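# Sort pins against black-banded master into reject or job tray

## Task

Compare every pin with the master pin (the one with a black band). Any pin whose size is below the master's by more than 0.005 mm goes in the reject tray; every other pin goes in the job tray. The master itself must end up in neither tray. At the end, both grippers must have released everything and be moved away from the parts.

## Robot and tools

Robot: two arms, left_arm and right_arm, each a six-joint arm with a two-finger parallel gripper and a wrist camera. They face each other across a table. left_arm's base is on the +y side at about (-0.012, +0.459, +0.039) m and right_arm's at about (-0.011, -0.457, +0.039) m. The arm names do not match image left and right. One reference image, an instrument sheet, can be viewed again with show_instructions (no arguments).

Frames: the scene frame has +z up, the table top at z = +0.020 m and the origin roughly between the bases. Reported hand positions (m), orientations (quat_wxyz) and velocities are in the scene frame. Commanded offsets are instead along the current Hand target's own axes: the fingers point along the gripper's +x and close along its y. end_effector_position is the point between the fingers, 3 to 4 cm short of the tips; only the final 1.5 cm of each finger face is flat. Reported positions can be off by a few cm, more at long reach.

Row layout: every motion row is one flat list of 14 numbers, shared by both arms even if only one moves: dx, dy, dz, rx, ry, rz, opening for left_arm, then the same seven for right_arm. The first six per arm are an offset from that arm's Hand target at the start of the action or move (not from the previous row), scaled so 1.0 equals 0.6 m for dx..dz or 180 degrees for rx..rz (rx, ry, rz form one rotation vector). Values lie in [-1, 1]. Sending the same offset again moves further. Six zeros re-request the current Hand target. Opening is absolute, not an offset: +1 fully open (0.080 m), -1 fully closed; empty fingers touch near -0.78. A 0 for opening is a real command, so to keep a gripper as it is, repeat its present value (shown under Tool commands). Closing fully takes at least about 0.6 s.

execute_actions(actions, cameras): actions is a list of actions; each action is a table of up to 15 rows of 14 numbers, one row per 1/30 s step; a short table repeats its final row to fill 15 steps. An empty list just reports state and images. cameras selects images: omitted/null/["all"] for all, [] for none; an unknown name voids the call.

move(target, speed, blend, opening_speed, blocking, cameras): target is one 14-number row or a list of up to 15 rows, all counted from the same starting Hand targets. Paths are straight, finish together, take at least 0.5 s and are cut off at 10 s. speed is m/s, 0.002 to 2.4 (default 0.25), one value or one per target; turning is capped at twice that in rad/s. blend (m) rounds corners in a list. opening_speed (0.2 or more, per second on the -1..+1 scale) ramps fingers. blocking=false returns after about 0.5 s while the move keeps running. Moves do not avoid obstacles or the other arm; grippers lag and may overshoot speed, especially near full stretch. Avoid paths near an arm's own base, which can flip its shoulder. The result adds a move: line: done (at rest within 8 mm and 2 degrees), off_target, moving, held (a check withheld steps, or the clearance check ended the move), blocked (gripper stopped far from its goal, then holds there) or fault; limits=paced means the pose was clipped, limits=held that steps were withheld.

wait(seconds 0 to 10, cameras) lets time pass with last commands held; stop(cameras) brakes a running move; zoom_image(camera, region [x0, y0, x1, y1], at most 504x504 px) enlarges part of the latest image from cam_head_left, cam_head_right, cam_high, cam_low, cam_left_wrist or cam_right_wrist (all 672x504). read_manual gives URDF licences. finished_scene ends the scene for good.

Control details: each step, commanded orientation is clipped to within 32 degrees of the measured one. Grippers often stop short or tilt from friction and weight; check the reported pose after a move and correct with the remaining offset. Tiny moves may not happen or go sideways. To end a push against something, command a target back beyond the gripper.

Gripping: grip_measured uses the opening scale and may read about 2 mm off; on a squeezed hard part it reads up to about 3 mm (0.067) narrower, more on small or round parts. To hold, command about 0.08 below the reading at first contact for full force. Parts under 5 mm wide get less force.

Result lines: joint positions (gripper last, in m), joint torques (total drive output), External joint torques (estimated outside push; a push toward larger joint values lowers it), velocities or within noise when still, Tool commands, plus MOTOR HOT, TORQUE FAULT (an arm frozen 10 s after contact torque hits limits: waist 17.2, shoulder 21.3, elbow 21.3, wrist pitch 5.61, wrist yaw 5.59, wrist roll 5.24 N m) or OVER-TEMPERATURE FAULT lines.

Avoid: anything leaving the table or being set down off it; drops, releasing moving parts, fast impacts and hard presses; the arms or grippers colliding or one gripper closing on the other's fingers; long holds at full stretch or pushing into unreachable poses, which heat motors. A camera cable touching something counts as the arm touching it. Loose objects may occasionally get nudged. Simulated time keeps running while you compose replies.

Each tool is called after "Call:" in YAML: its name, and indented under it one key for each argument.

Reference images:

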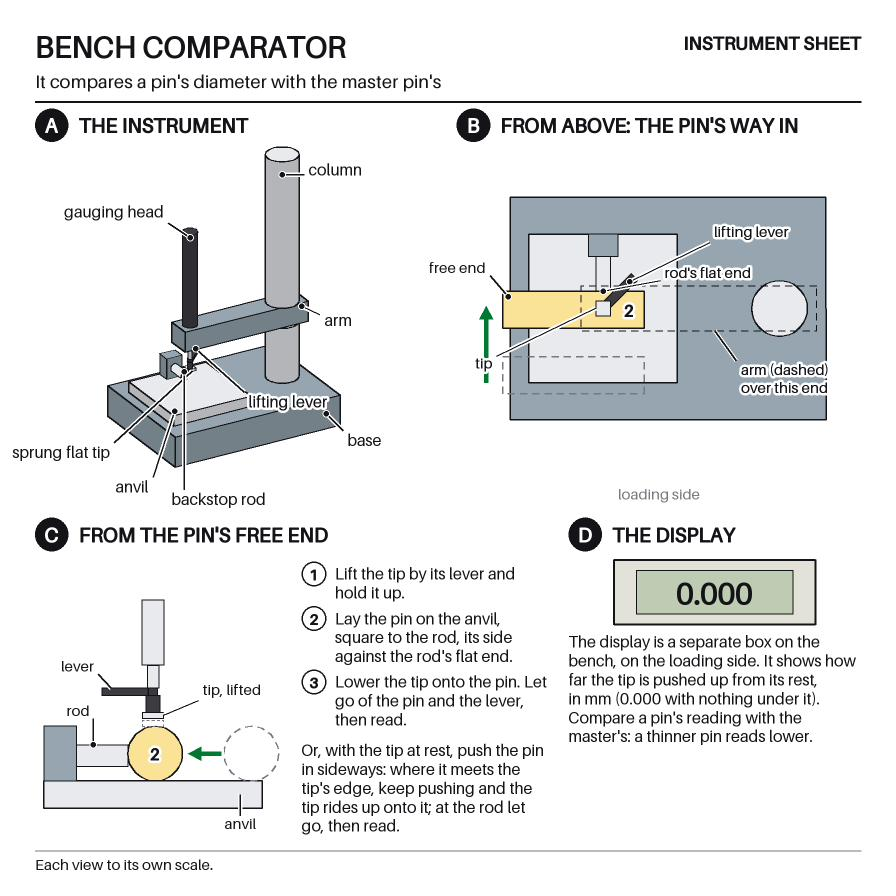

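## Session

Call:
execute_actions:
  actions: []

Scene clock: 0.00 s.
left_arm: end_effector_position=(-0.1360, +0.1819, +0.2461) grip_measured=+1.000 end_effector_quat_wxyz=(+0.080, +0.216, +0.120, -0.966) | right_arm: end_effector_position=(+0.1669, -0.2872, +0.2390) grip_measured=+1.000 end_effector_quat_wxyz=(+0.833, -0.207, +0.219, +0.464)
Joint positions: left_arm=[0.043 1.502 1.154 -1.076 1.114 1.185 0.08] | right_arm=[-1.008 0.727 0.665 -0.568 -0.329 -0.403 0.08]
Joint velocities: within noise
Joint torques (N m): no reading
External joint torques (N m): no reading
Motor temperatures (°C): left_arm=[27 27 31 32 30 30] | right_arm=[26 29 25 27 29 35]
Heat: left arm: hottest wrist pitch 32 °C (+0.0 °C/min); right arm: hottest wrist roll 35 °C (+0.0 °C/min).
Hand target: left_arm -0.1362, +0.1816, +0.2485; -0.080, -0.215, -0.116, +0.966 | right_arm +0.1672, -0.2869, +0.2423; +0.834, -0.207, +0.214, +0.464
Tool commands: left_gripper/opening=+1.0 right_gripper/opening=+1.0

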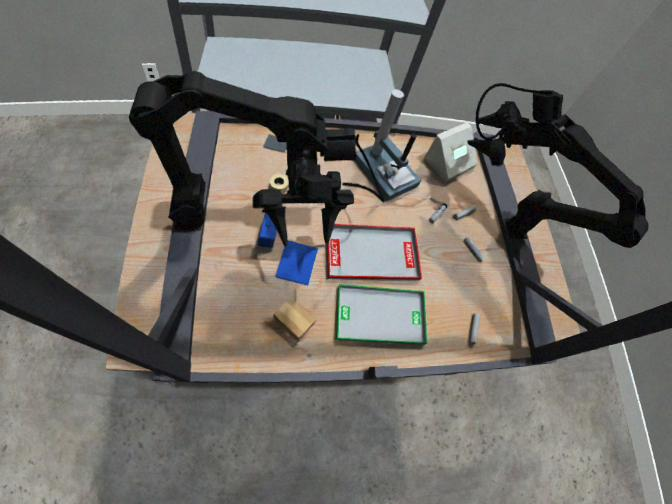

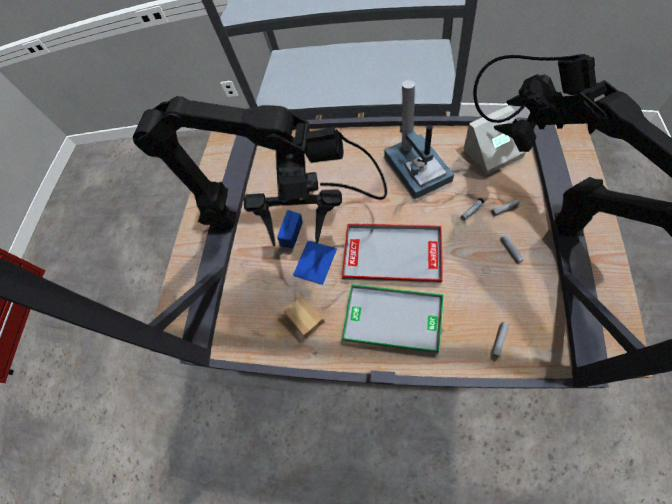

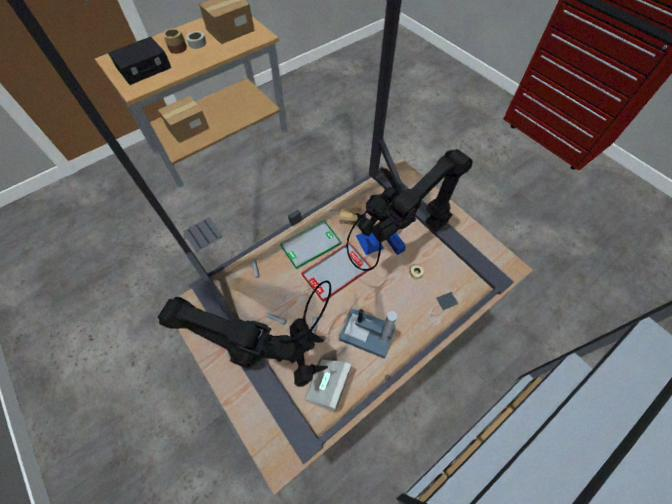

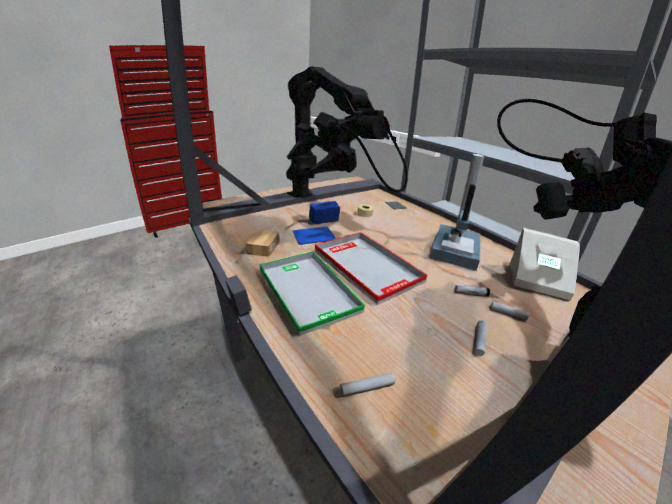

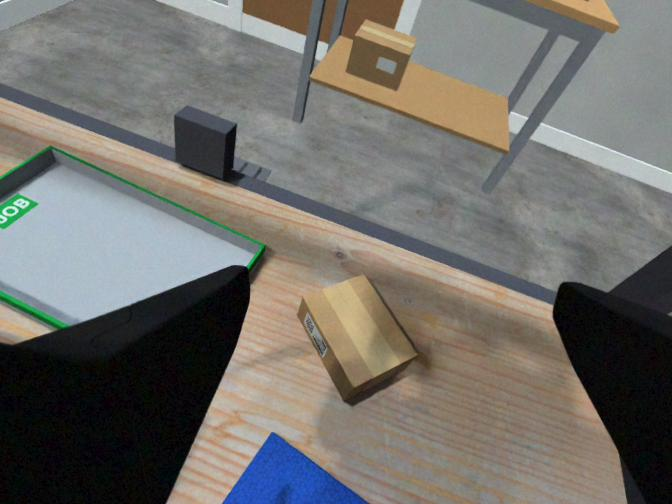

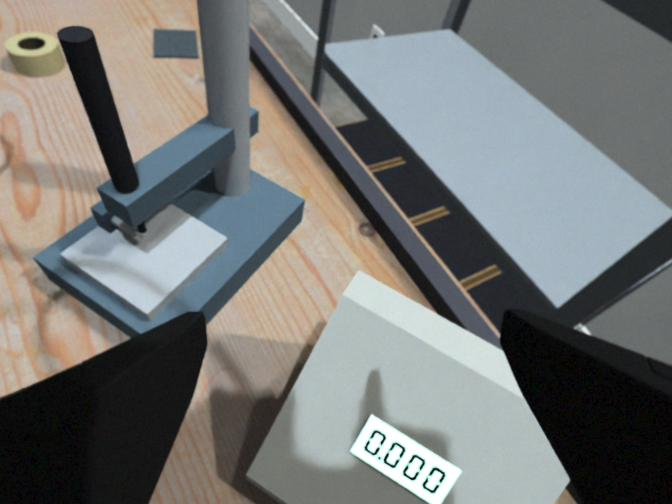

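Call:
zoom_image:
  camera: "cam_head_right"
  region: [370, 80, 570, 230]

Call:
zoom_image:
  camera: "cam_head_left"
  region: [340, 80, 500, 200]

Call:
zoom_image:
  camera: "cam_high"
  region: [220, 250, 420, 400]

Call:
zoom_image:
  camera: "cam_low"
  region: [400, 200, 600, 350]

Call:
zoom_image:
  camera: "cam_right_wrist"
  region: [0, 0, 320, 350]

Call:
zoom_image:
  camera: "cam_head_right"
  region: [430, 180, 580, 380]

Scaled by 2.520 from the camera's 672x504 image, which has a finer 960x720 frame.

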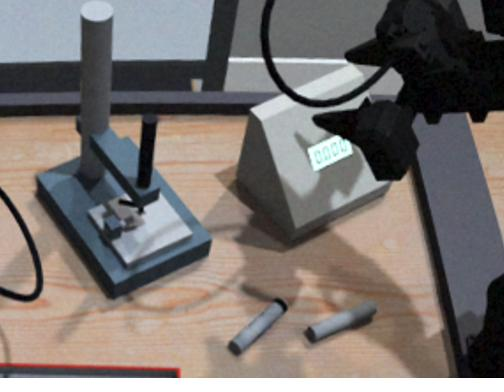

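Scaled by 3.150 from the camera's 672x504 image, which has a finer 960x720 frame.

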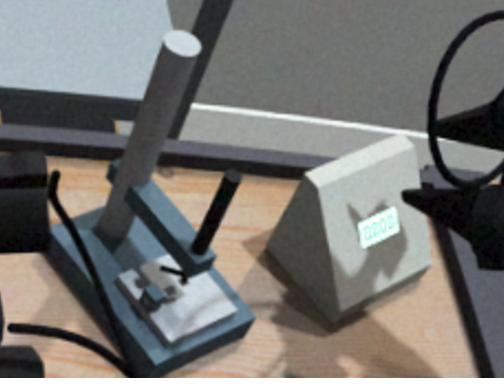

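Scaled by 2.520 from the camera's 672x504 image, which has a finer 960x720 frame.

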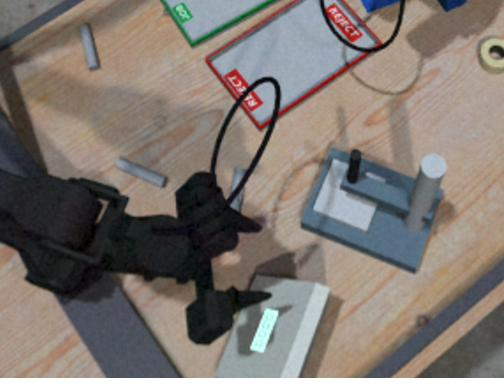

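Scaled by 2.520 from the camera's 672x504 image, which has a finer 960x720 frame.

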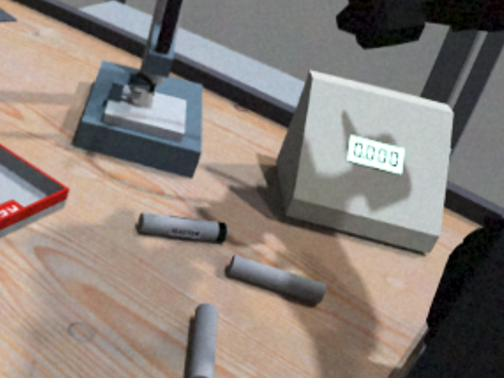

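Scaled by 1.440 from the camera's 672x504 image, which has a finer 960x720 frame.

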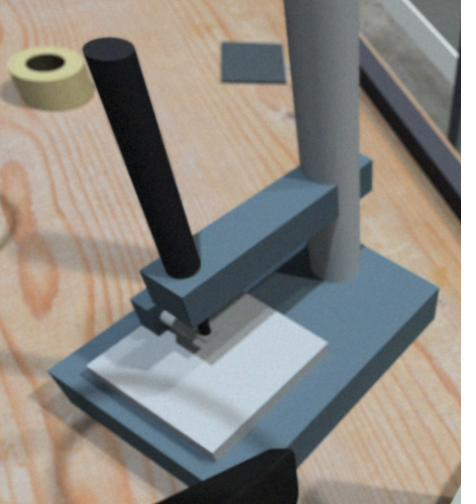

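Scaled by 2.520 from the camera's 672x504 image, which has a finer 960x720 frame.

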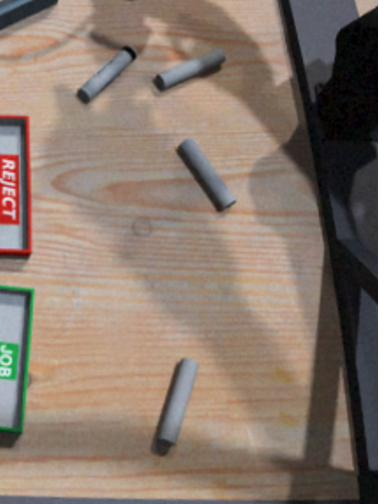

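Call:
move:
  target: [0,0,0,0,0,0,1,-0.097,0.209,-0.011,0.1575,0.1549,-0.0841,1]

Scene clock: 81.83 s.
left_arm: end_effector_position=(-0.1360, +0.1819, +0.2461) grip_measured=+1.000 end_effector_quat_wxyz=(+0.080, +0.216, +0.120, -0.966) | right_arm: end_effector_position=(+0.0312, -0.2721, +0.2465) grip_measured=+1.000 end_effector_quat_wxyz=(+0.836, -0.135, +0.483, +0.221)
Joint positions: left_arm=[0.043 1.502 1.154 -1.076 1.114 1.185 0.08] | right_arm=[0.156 1.078 1.113 -1.414 0.487 1.153 0.08]
Joint velocities: within noise
Joint torques (N m): left_arm=[0.01 -5.57 6.86 0.37 0.7 0.06] | right_arm=[0.33 -1 6.61 0.61 0.28 0.26]
External joint torques (N m): left_arm=[-0.01 -0.56 1.34 -0.12 0.13 0.05] | right_arm=[0.33 0.99 1.26 0.04 -0.03 0.25]
Motor temperatures (°C): left_arm=[27 32 39 33 31 29] | right_arm=[26 29 31 33 28 34]
Heat: left arm: hottest elbow 39 °C (+4.0 °C/min); right arm: hottest wrist roll 34 °C (-1.0 °C/min).
Hand target: left_arm -0.1362, +0.1816, +0.2485; -0.080, -0.215, -0.116, +0.966 | right_arm +0.0302, -0.2696, +0.2505; +0.837, -0.129, +0.483, +0.223
Off the commanded pose: left_arm 0.002 m, 1 deg | right_arm 0.005 m, 1 deg.
move: done
camera_calibration:
cam_right_wrist: T_world_to_cam=[[0.502721, -0.863176, 0.0468995, -0.256616], [-0.845997, -0.502415, -0.178516, -0.0356573], [0.177653, 0.0500667, -0.982819, 0.329327], [0, 0, 0, 1]] pos_world=[0.0403344, -0.255908, 0.329338]

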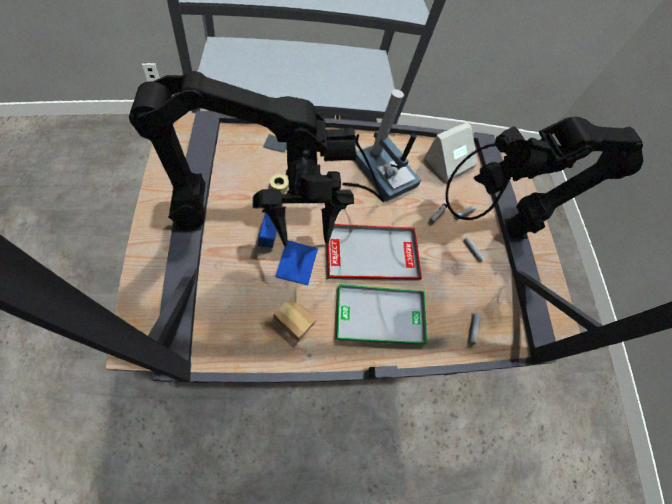

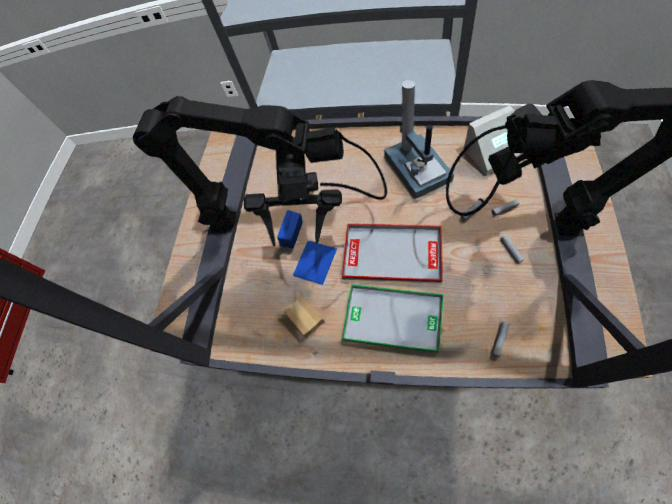

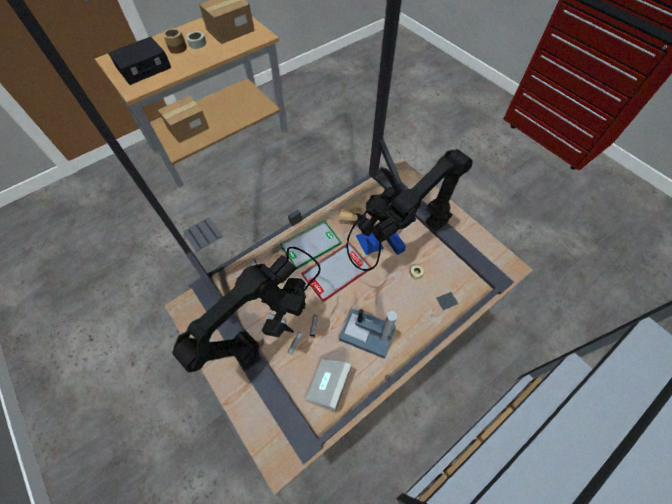

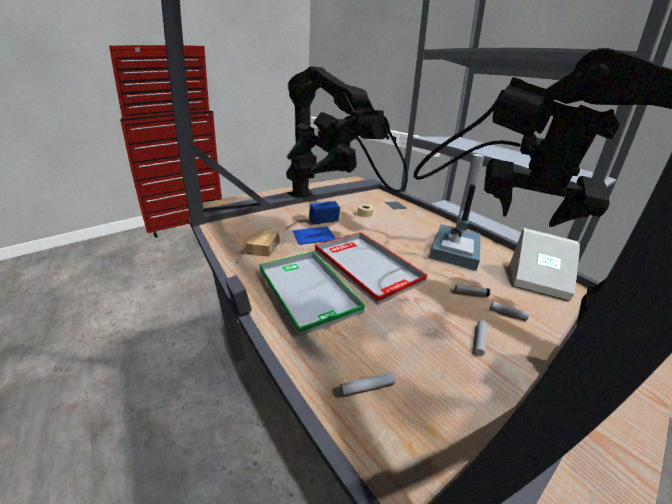

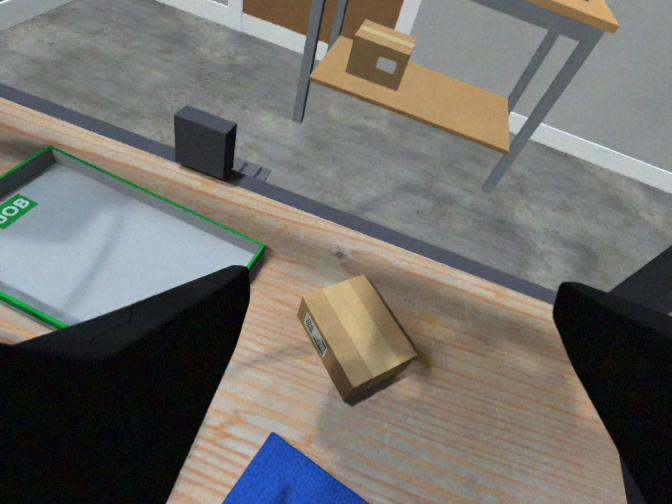

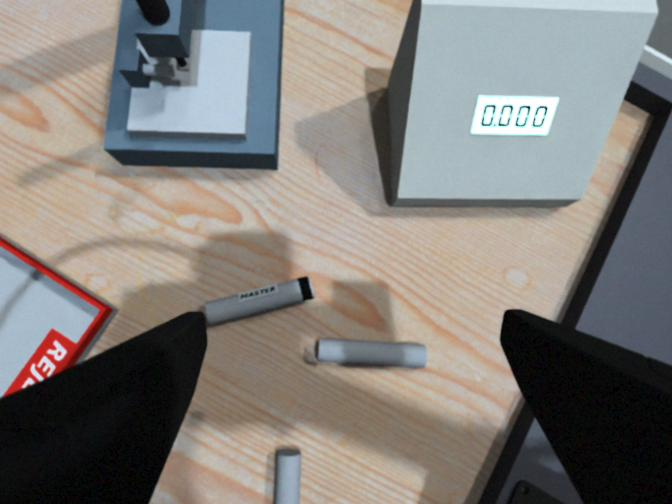

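Call:
zoom_image:
  camera: "cam_right_wrist"
  region: [90, 0, 300, 180]

Call:
zoom_image:
  camera: "cam_right_wrist"
  region: [180, 250, 440, 504]

Scaled by 2.400 from the camera's 672x504 image, which has a finer 960x720 frame.

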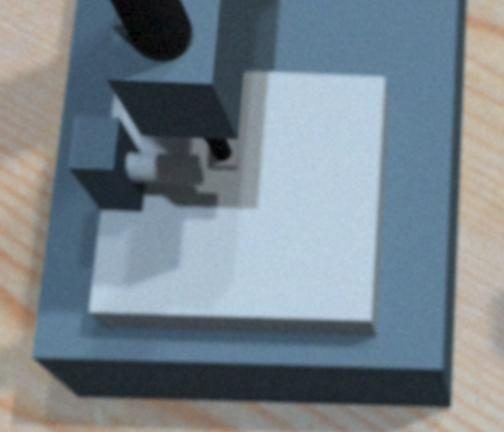

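Scaled by 1.938 from the camera's 672x504 image, which has a finer 960x720 frame.

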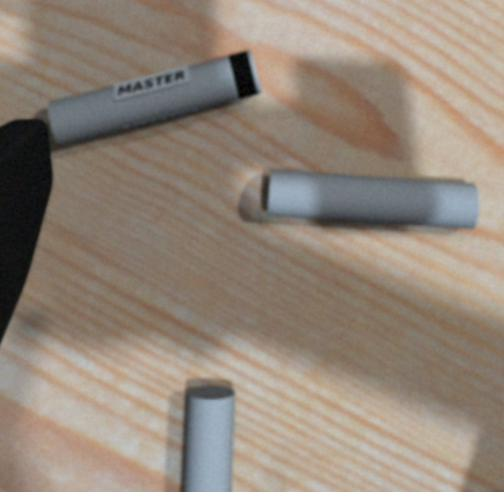

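Call:
move:
  target: [0,0,0,0,0,0,1,0.202,0.0857,-0.0518,-0.5618,0.118,0.1506,1]
  speed: 0.5
  cameras: ["cam_right_wrist","cam_low"]

Scene clock: 238.93 s.
left_arm: end_effector_position=(-0.1360, +0.1819, +0.2461) grip_measured=+1.000 end_effector_quat_wxyz=(+0.080, +0.216, +0.120, -0.966) | right_arm: end_effector_position=(+0.0328, -0.2118, +0.1279) grip_measured=+1.000 end_effector_quat_wxyz=(+0.278, -0.651, +0.280, +0.648)
Joint positions: left_arm=[0.043 1.502 1.154 -1.076 1.114 1.185 0.08] | right_arm=[-0.175 1.514 1.034 -1.095 0.003 -0.933 0.08]
Joint velocities: within noise
Joint torques (N m): left_arm=[-0.05 -5.55 6.84 0.37 0.71 0.05] | right_arm=[-0.21 -3.75 6.22 0.3 -0.2 -0.18]
External joint torques (N m): left_arm=[-0.07 -0.46 1.32 -0.09 0.14 0.04] | right_arm=[-0.21 1.04 1.04 0 -0.16 -0.18]
Motor temperatures (°C): left_arm=[27 35 41 32 31 29] | right_arm=[26 29 36 29 28 34]
Heat: left arm: hottest elbow 41 °C (+1.0 °C/min); right arm: hottest elbow 36 °C (+1.0 °C/min).
Hand target: left_arm -0.1362, +0.1816, +0.2485; -0.080, -0.215, -0.116, +0.966 | right_arm +0.0337, -0.2082, +0.1300; -0.278, +0.650, -0.278, -0.650
Off the commanded pose: left_arm 0.002 m, 1 deg | right_arm 0.004 m, 0 deg.
move: done
camera_calibration:
cam_right_wrist: T_world_to_cam=[[0.711029, 0.702679, 0.0260784, 0.127619], [0.65505, -0.675405, 0.338731, -0.177266], [0.255632, -0.223765, -0.940522, 0.143427], [0, 0, 0, 1]] pos_world=[-0.0112872, -0.177308, 0.191614]
Images, in order (width x height): cam_low 672x504, cam_right_wrist 672x504.

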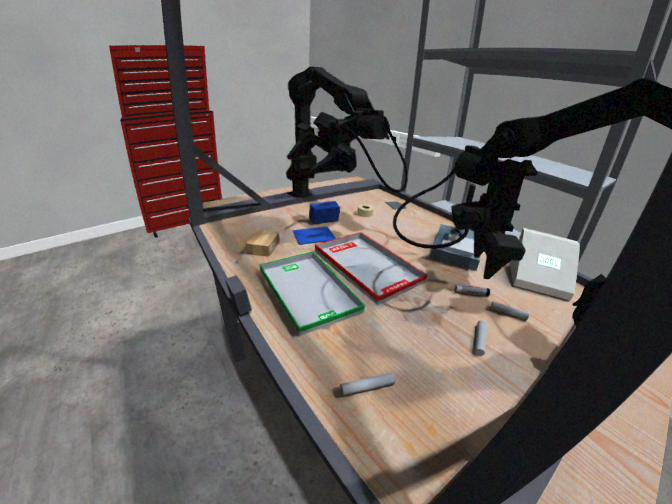

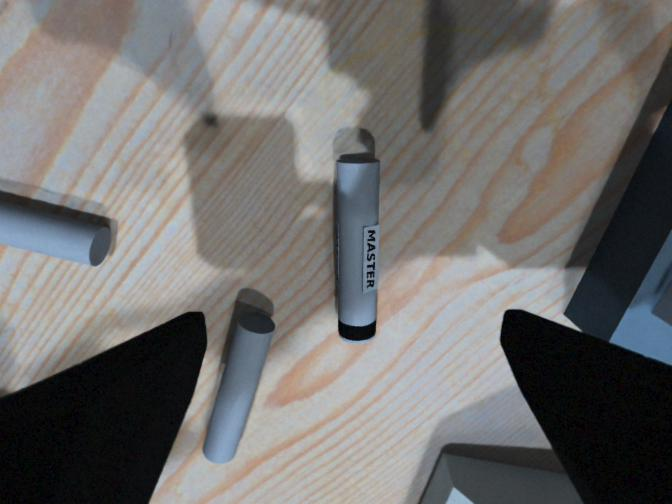

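Call:
move:
  target:
    - [0,0,0,0,0,0,1,0.1133,-0.0067,-0.003,0,0,0,1]
    - [0,0,0,0,0,0,1,0.1133,-0.0067,-0.003,0,0,0,-0.6]
  speed: 0.15
  opening_speed: 1.5
  cameras: ["cam_right_wrist","cam_low"]

Scene clock: 258.67 s.
left_arm: end_effector_position=(-0.1360, +0.1819, +0.2461) grip_measured=+1.000 end_effector_quat_wxyz=(+0.080, +0.216, +0.120, -0.966) | right_arm: end_effector_position=(+0.0380, -0.2042, +0.0655) grip_measured=-0.500 end_effector_quat_wxyz=(+0.284, -0.650, +0.274, +0.650)
Joint positions: left_arm=[0.043 1.502 1.154 -1.076 1.114 1.185 0.08] | right_arm=[-0.19 1.624 0.877 -0.811 0.002 -0.948 0.013]
Joint velocities: within noise
Joint torques (N m): left_arm=[-0.01 -5.58 6.83 0.38 0.7 0.07] | right_arm=[-0.3 -4.07 3.02 0.68 -0.2 -0.2]
External joint torques (N m): left_arm=[-0.04 -0.57 1.33 -0.09 0.13 0.06] | right_arm=[-0.3 1.05 -1.71 0.36 -0.17 -0.2]
Motor temperatures (°C): left_arm=[27 35 41 32 31 29] | right_arm=[26 30 37 29 28 34]
Heat: left arm: hottest elbow 41 °C (+1.0 °C/min); right arm: hottest elbow 37 °C (+2.0 °C/min).
Hand target: left_arm -0.1362, +0.1816, +0.2485; -0.080, -0.215, -0.116, +0.966 | right_arm +0.0379, -0.2067, +0.0620; -0.278, +0.650, -0.278, -0.650
Off the commanded pose: left_arm 0.002 m, 1 deg | right_arm 0.004 m, 1 deg.
move: done
camera_calibration:
cam_right_wrist: T_world_to_cam=[[0.710987, 0.702048, 0.0403236, 0.119177], [0.654164, -0.681353, 0.328371, -0.155014], [0.258007, -0.207089, -0.943688, 0.0886139], [0, 0, 0, 1]] pos_world=[-0.00619131, -0.170936, 0.12972]
Images, in order (width x height): cam_low 672x504, cam_right_wrist 672x504.

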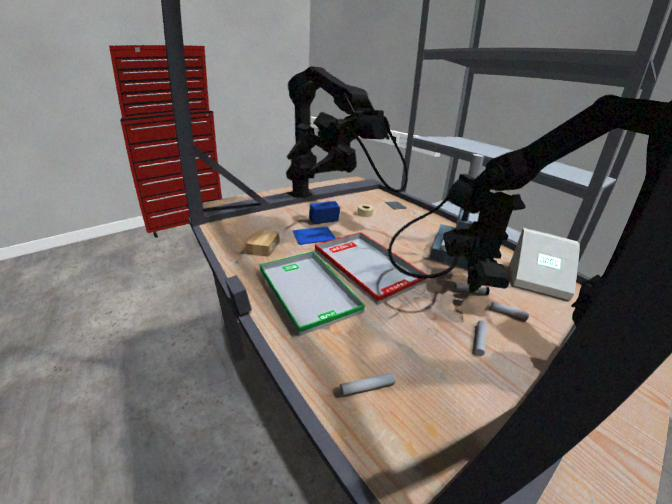

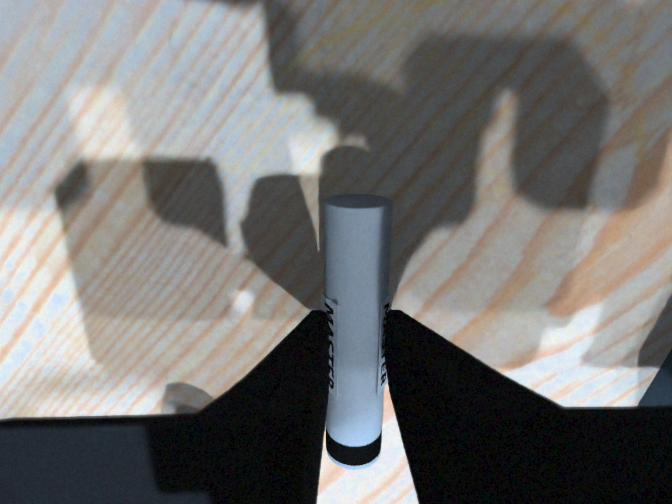

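Call:
move:
  target: [0,0,0,0,0,0,1,-0.0667,0,0,0,0,0,-0.6]
  speed: 0.15
  cameras: ["cam_right_wrist","cam_low"]

Call:
zoom_image:
  camera: "cam_low"
  region: [420, 200, 560, 320]

Scene clock: 278.70 s.
left_arm: end_effector_position=(-0.1360, +0.1819, +0.2461) grip_measured=+1.000 end_effector_quat_wxyz=(+0.080, +0.216, +0.120, -0.966) | right_arm: end_effector_position=(+0.0365, -0.2122, +0.0940) grip_measured=-0.500 end_effector_quat_wxyz=(+0.269, -0.653, +0.289, +0.646)
Joint positions: left_arm=[0.043 1.502 1.154 -1.076 1.114 1.185 0.08] | right_arm=[-0.19 1.579 0.955 -0.978 0.002 -0.948 0.013]
Joint velocities: within noise
Joint torques (N m): left_arm=[-0.02 -5.56 6.88 0.36 0.7 0.06] | right_arm=[-0.21 -6.91 6.15 0.23 -0.16 -0.21]
External joint torques (N m): left_arm=[-0.04 -0.54 1.34 -0.11 0.13 0.05] | right_arm=[-0.21 -1.94 1.24 -0.02 -0.12 -0.21]
Motor temperatures (°C): left_arm=[27 35 41 32 31 29] | right_arm=[26 31 34 29 28 34]
Heat: left arm: hottest elbow 41 °C (+1.0 °C/min); right arm: hottest elbow 34 °C (-2.0 °C/min).
Hand target: left_arm -0.1362, +0.1816, +0.2485; -0.080, -0.215, -0.116, +0.966 | right_arm +0.0379, -0.2068, +0.1020; -0.278, +0.650, -0.278, -0.650
Off the commanded pose: left_arm 0.002 m, 1 deg | right_arm 0.010 m, 2 deg.
move: off_target (right_arm)
camera_calibration:
cam_right_wrist: T_world_to_cam=[[0.711125, 0.703053, 0.00421627, 0.128226], [0.656987, -0.666641, 0.352078, -0.16797], [0.25034, -0.247601, -0.935961, 0.105245], [0, 0, 0, 1]] pos_world=[-0.00717816, -0.176067, 0.157103]
Images, in order (width x height): cam_low 672x504, cam_right_wrist 672x504.

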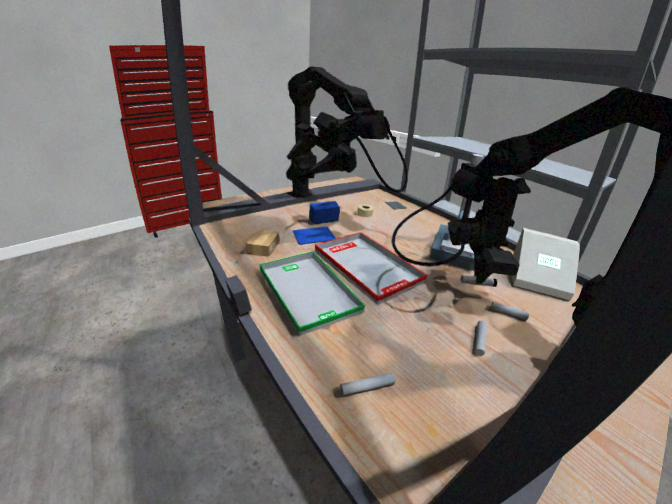

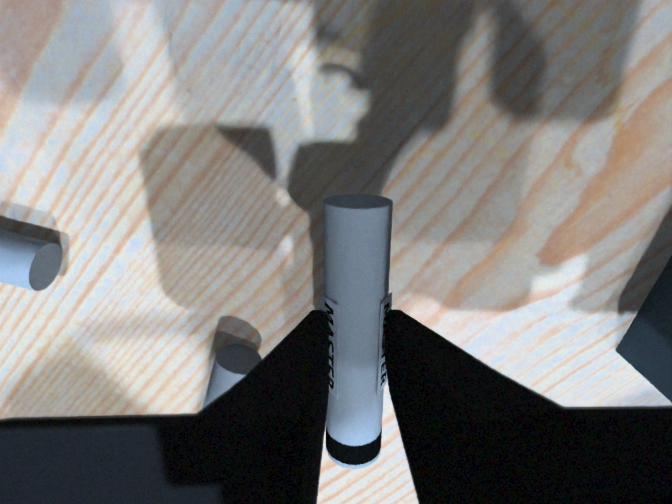

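Scaled by 3.600 from the camera's 672x504 image, which has a finer 960x720 frame.

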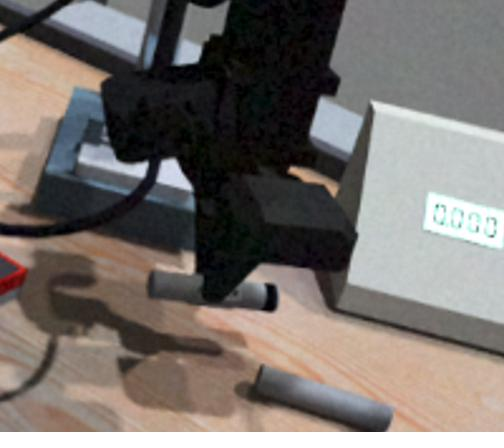

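Call:
move:
  target:
    - [0,0,0,0,0,0,1,0,-0.018,0.0225,0.5789,0,0,-0.6]
    - [0,0,0,0,0,0,1,0.0467,-0.018,0.0225,0.5789,0,0,-0.6]
  speed: [0.5,0.1]
  cameras: ["cam_right_wrist","cam_low"]

Scene clock: 299.67 s.
left_arm: end_effector_position=(-0.1360, +0.1819, +0.2461) grip_measured=+1.000 end_effector_quat_wxyz=(+0.080, +0.216, +0.120, -0.966) | right_arm: end_effector_position=(+0.0373, -0.1887, +0.0761) grip_measured=-0.500 end_effector_quat_wxyz=(+0.684, -0.179, +0.683, +0.183)
Joint positions: left_arm=[0.043 1.502 1.154 -1.076 1.114 1.185 0.08] | right_arm=[-0.178 1.665 0.969 -0.869 -0.001 0.876 0.013]
Joint velocities: within noise
Joint torques (N m): left_arm=[-0.01 -5.63 6.85 0.37 0.7 0.06] | right_arm=[0.21 -4.99 3.47 0.72 0.05 0.18]
External joint torques (N m): left_arm=[-0.01 -0.6 1.34 -0.1 0.14 0.05] | right_arm=[0.19 0.51 -1.35 0.4 0.02 0.18]
Motor temperatures (°C): left_arm=[27 35 41 32 31 29] | right_arm=[26 34 36 28 28 34]
Heat: left arm: hottest elbow 41 °C (+0.0 °C/min); right arm: hottest elbow 36 °C (+0.0 °C/min).
Hand target: left_arm -0.1362, +0.1816, +0.2485; -0.080, -0.215, -0.116, +0.966 | right_arm +0.0363, -0.1896, +0.0739; +0.684, -0.180, +0.684, +0.180
Off the commanded pose: left_arm 0.002 m, 1 deg | right_arm 0.002 m, 0 deg.
move: done
camera_calibration:
cam_right_wrist: T_world_to_cam=[[0.5113, -0.85908, 0.0235263, -0.177526], [-0.814815, -0.475888, 0.33107, -0.0540268], [-0.27322, -0.188446, -0.943313, 0.125252], [0, 0, 0, 1]] pos_world=[0.0809687, -0.154617, 0.140215]
Images, in order (width x height): cam_low 672x504, cam_right_wrist 672x504.

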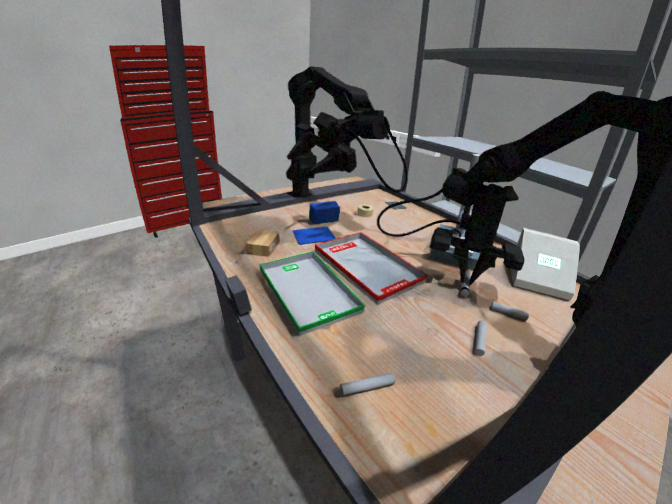

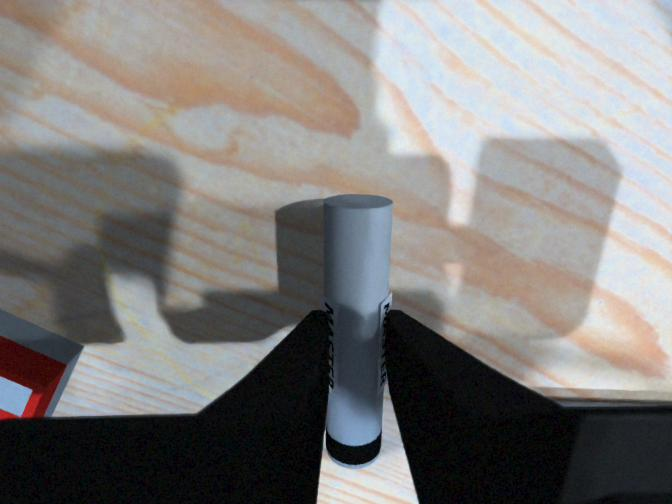

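Call:
zoom_image:
  camera: "cam_low"
  region: [400, 220, 540, 340]

Scaled by 3.600 from the camera's 672x504 image, which has a finer 960x720 frame.

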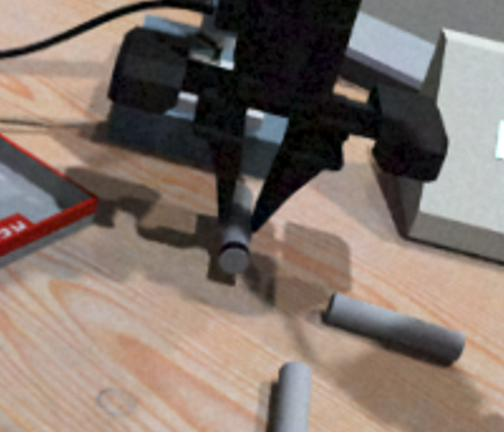

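Call:
move:
  target: [0,0,0,0,0,0,1,0.0167,0,0,0,0,0,-0.6]
  speed: 0.08
  cameras: ["cam_right_wrist","cam_low"]

Call:
zoom_image:
  camera: "cam_low"
  region: [400, 220, 540, 340]

Scene clock: 319.47 s.
left_arm: end_effector_position=(-0.1360, +0.1819, +0.2461) grip_measured=+1.000 end_effector_quat_wxyz=(+0.080, +0.216, +0.120, -0.966) | right_arm: end_effector_position=(+0.0374, -0.1883, +0.0666) grip_measured=-0.500 end_effector_quat_wxyz=(+0.684, -0.178, +0.683, +0.183)
Joint positions: left_arm=[0.043 1.502 1.154 -1.076 1.114 1.185 0.08] | right_arm=[-0.178 1.683 0.946 -0.827 -0.001 0.876 0.013]
Joint velocities: within noise
Joint torques (N m): left_arm=[-0.03 -5.58 6.83 0.36 0.7 0.07] | right_arm=[0.37 -5.05 3.15 0.71 0.03 0.2]
External joint torques (N m): left_arm=[-0.04 -0.5 1.31 -0.11 0.13 0.05] | right_arm=[0.4 0.52 -1.65 0.37 -0.01 0.2]
Motor temperatures (°C): left_arm=[27 36 41 32 31 29] | right_arm=[26 35 35 29 28 34]
Heat: left arm: hottest elbow 41 °C (+0.0 °C/min); right arm: hottest shoulder 35 °C (+5.0 °C/min).
Hand target: left_arm -0.1362, +0.1816, +0.2485; -0.080, -0.215, -0.116, +0.966 | right_arm +0.0363, -0.1896, +0.0639; +0.684, -0.180, +0.684, +0.180
Off the commanded pose: left_arm 0.002 m, 1 deg | right_arm 0.003 m, 0 deg.
move: done
camera_calibration:
cam_right_wrist: T_world_to_cam=[[0.511363, -0.859088, 0.0218068, -0.176885], [-0.814908, -0.476696, 0.329675, -0.0506605], [-0.272825, -0.186354, -0.943842, 0.116922], [0, 0, 0, 1]] pos_world=[0.081068, -0.15432, 0.130915]
Images, in order (width x height): cam_low 672x504, cam_right_wrist 672x504.

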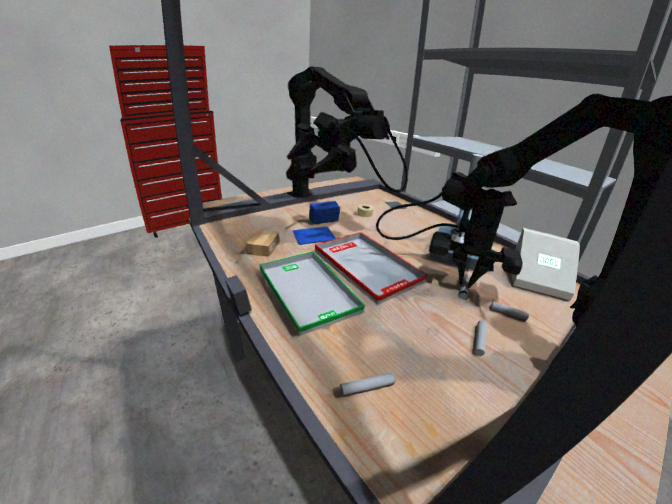

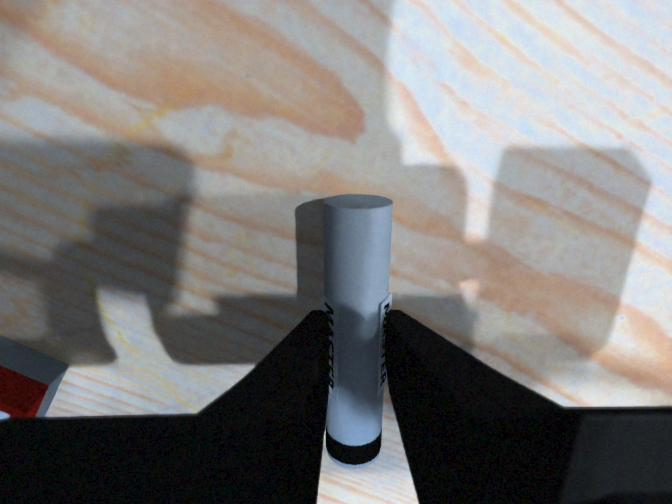

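Scaled by 3.600 from the camera's 672x504 image, which has a finer 960x720 frame.

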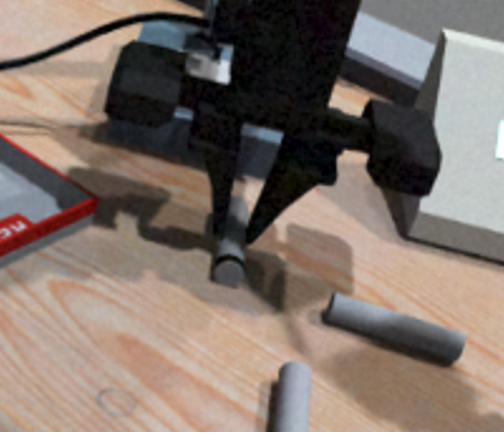

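Call:
move:
  target:
    - [0,0,0,0,0,0,1,0.0033,0,0,0,0,0,-0.6]
    - [0,0,0,0,0,0,1,0.0033,0,0,0,0,0,-0.2]
  speed: 0.05
  opening_speed: 0.8
  cameras: ["cam_right_wrist","cam_low"]

Call:
zoom_image:
  camera: "cam_low"
  region: [400, 220, 540, 340]

Scene clock: 334.60 s.
left_arm: end_effector_position=(-0.1360, +0.1819, +0.2461) grip_measured=+1.000 end_effector_quat_wxyz=(+0.080, +0.216, +0.120, -0.966) | right_arm: end_effector_position=(+0.0374, -0.1874, +0.0657) grip_measured=-0.203 end_effector_quat_wxyz=(+0.685, -0.177, +0.682, +0.185)
Joint positions: left_arm=[0.043 1.502 1.154 -1.076 1.114 1.185 0.08] | right_arm=[-0.178 1.684 0.944 -0.818 -0.001 0.877 0.026]
Joint velocities: within noise
Joint torques (N m): left_arm=[-0.02 -5.55 6.8 0.37 0.7 0.05] | right_arm=[0.28 -4.7 3.01 0.74 0.01 0.2]
External joint torques (N m): left_arm=[-0.03 -0.6 1.33 -0.11 0.14 0.04] | right_arm=[0.28 0.9 -1.78 0.4 -0.03 0.2]
Motor temperatures (°C): left_arm=[27 36 41 32 31 29] | right_arm=[26 35 34 29 28 34]
Heat: left arm: hottest elbow 41 °C (+0.0 °C/min); right arm: hottest shoulder 35 °C (+4.0 °C/min).
Hand target: left_arm -0.1362, +0.1816, +0.2485; -0.080, -0.215, -0.116, +0.966 | right_arm +0.0362, -0.1896, +0.0620; +0.684, -0.180, +0.684, +0.180
Off the commanded pose: left_arm 0.002 m, 1 deg | right_arm 0.005 m, 1 deg.
move: done
camera_calibration:
cam_right_wrist: T_world_to_cam=[[0.511293, -0.85921, 0.0183576, -0.175924], [-0.815215, -0.47813, 0.326829, -0.049973], [-0.272037, -0.182071, -0.944905, 0.117104], [0, 0, 0, 1]] pos_world=[0.0810666, -0.153728, 0.130215]
Images, in order (width x height): cam_low 672x504, cam_right_wrist 672x504.

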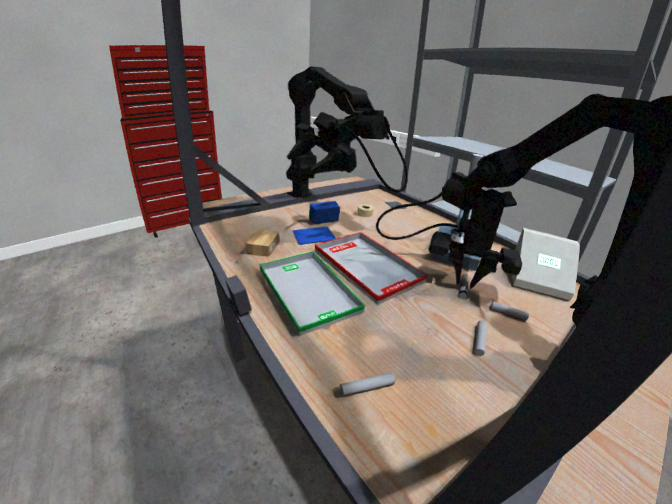

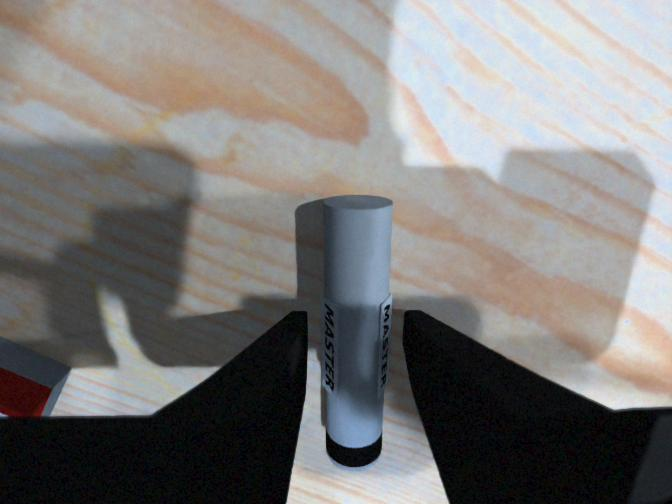

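Scaled by 3.600 from the camera's 672x504 image, which has a finer 960x720 frame.

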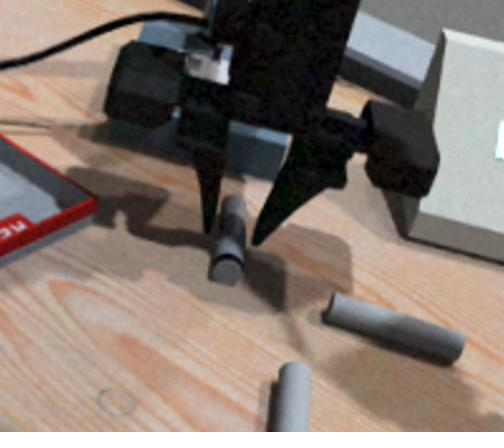

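Call:
move:
  target: [0,0,0,0,0,0,1,0.008,0,0,0,0,0,-0.2]
  speed: 0.04
  cameras: []

Call:
move:
  target: [0,0,0,0,0,0,1,0.006,0,0,0,0,0,-0.2]
  speed: 0.04
  cameras: ["cam_right_wrist","cam_low"]

Scene clock: 344.27 s.
left_arm: end_effector_position=(-0.1360, +0.1819, +0.2461) grip_measured=+1.000 end_effector_quat_wxyz=(+0.080, +0.216, +0.120, -0.966) | right_arm: end_effector_position=(+0.0375, -0.1873, +0.0610) grip_measured=-0.202 end_effector_quat_wxyz=(+0.685, -0.177, +0.682, +0.185)
Joint positions: left_arm=[0.043 1.502 1.154 -1.076 1.114 1.185 0.08] | right_arm=[-0.178 1.694 0.933 -0.798 -0.001 0.877 0.026]
Joint velocities: within noise
Joint torques (N m): left_arm=[-0.01 -5.57 6.83 0.36 0.7 0.06] | right_arm=[0.31 -4.65 3.14 0.74 0.04 0.21]
External joint torques (N m): left_arm=[-0.03 -0.57 1.35 -0.11 0.14 0.05] | right_arm=[0.28 0.9 -1.5 0.43 0.01 0.21]
Motor temperatures (°C): left_arm=[27 36 41 32 31 29] | right_arm=[26 34 33 29 28 34]
Heat: left arm: hottest elbow 41 °C (+0.0 °C/min); right arm: hottest shoulder 34 °C (+1.0 °C/min).
Hand target: left_arm -0.1362, +0.1816, +0.2485; -0.080, -0.215, -0.116, +0.966 | right_arm +0.0363, -0.1895, +0.0572; +0.684, -0.180, +0.684, +0.180
Off the commanded pose: left_arm 0.002 m, 1 deg | right_arm 0.005 m, 1 deg.
move: done
No camera images: "cameras" was empty.

Scene clock: 344.97 s.
left_arm: end_effector_position=(-0.1360, +0.1819, +0.2461) grip_measured=+1.000 end_effector_quat_wxyz=(+0.080, +0.216, +0.120, -0.966) | right_arm: end_effector_position=(+0.0374, -0.1873, +0.0582) grip_measured=-0.202 end_effector_quat_wxyz=(+0.685, -0.177, +0.682, +0.185)
Joint positions: left_arm=[0.043 1.502 1.154 -1.076 1.114 1.185 0.08] | right_arm=[-0.178 1.699 0.927 -0.786 -0.001 0.877 0.026]
Joint velocities: within noise
Joint torques (N m): left_arm=[-0.01 -5.58 6.79 0.36 0.7 0.07] | right_arm=[0.45 -4.4 2.92 0.92 0.03 0.21]
External joint torques (N m): left_arm=[0.01 -0.65 1.32 -0.12 0.14 0.06] | right_arm=[0.47 1.21 -1.74 0.6 0 0.21]
Motor temperatures (°C): left_arm=[27 36 41 32 31 29] | right_arm=[26 34 33 29 28 34]
Heat: left arm: hottest elbow 41 °C (+0.0 °C/min); right arm: hottest shoulder 34 °C (+1.0 °C/min).
Hand target: left_arm -0.1362, +0.1816, +0.2485; -0.080, -0.215, -0.116, +0.966 | right_arm +0.0363, -0.1895, +0.0536; +0.684, -0.180, +0.684, +0.180
Off the commanded pose: left_arm 0.002 m, 1 deg | right_arm 0.005 m, 1 deg.
move: done
camera_calibration:
cam_right_wrist: T_world_to_cam=[[0.511303, -0.859209, 0.0181346, -0.175674], [-0.815243, -0.478246, 0.326587, -0.0474603], [-0.271934, -0.181769, -0.944993, 0.110084], [0, 0, 0, 1]] pos_world=[0.0810665, -0.153628, 0.122715]
Images, in order (width x height): cam_low 672x504, cam_right_wrist 672x504.

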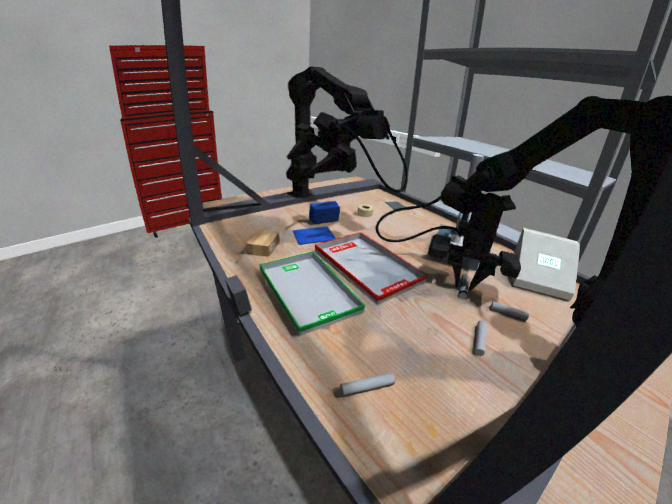

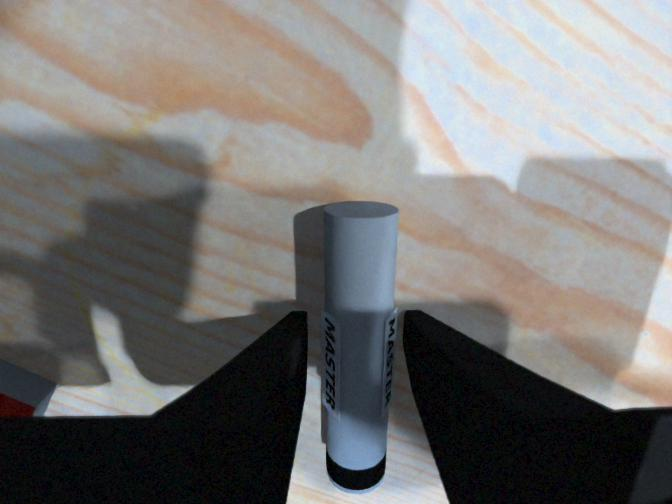

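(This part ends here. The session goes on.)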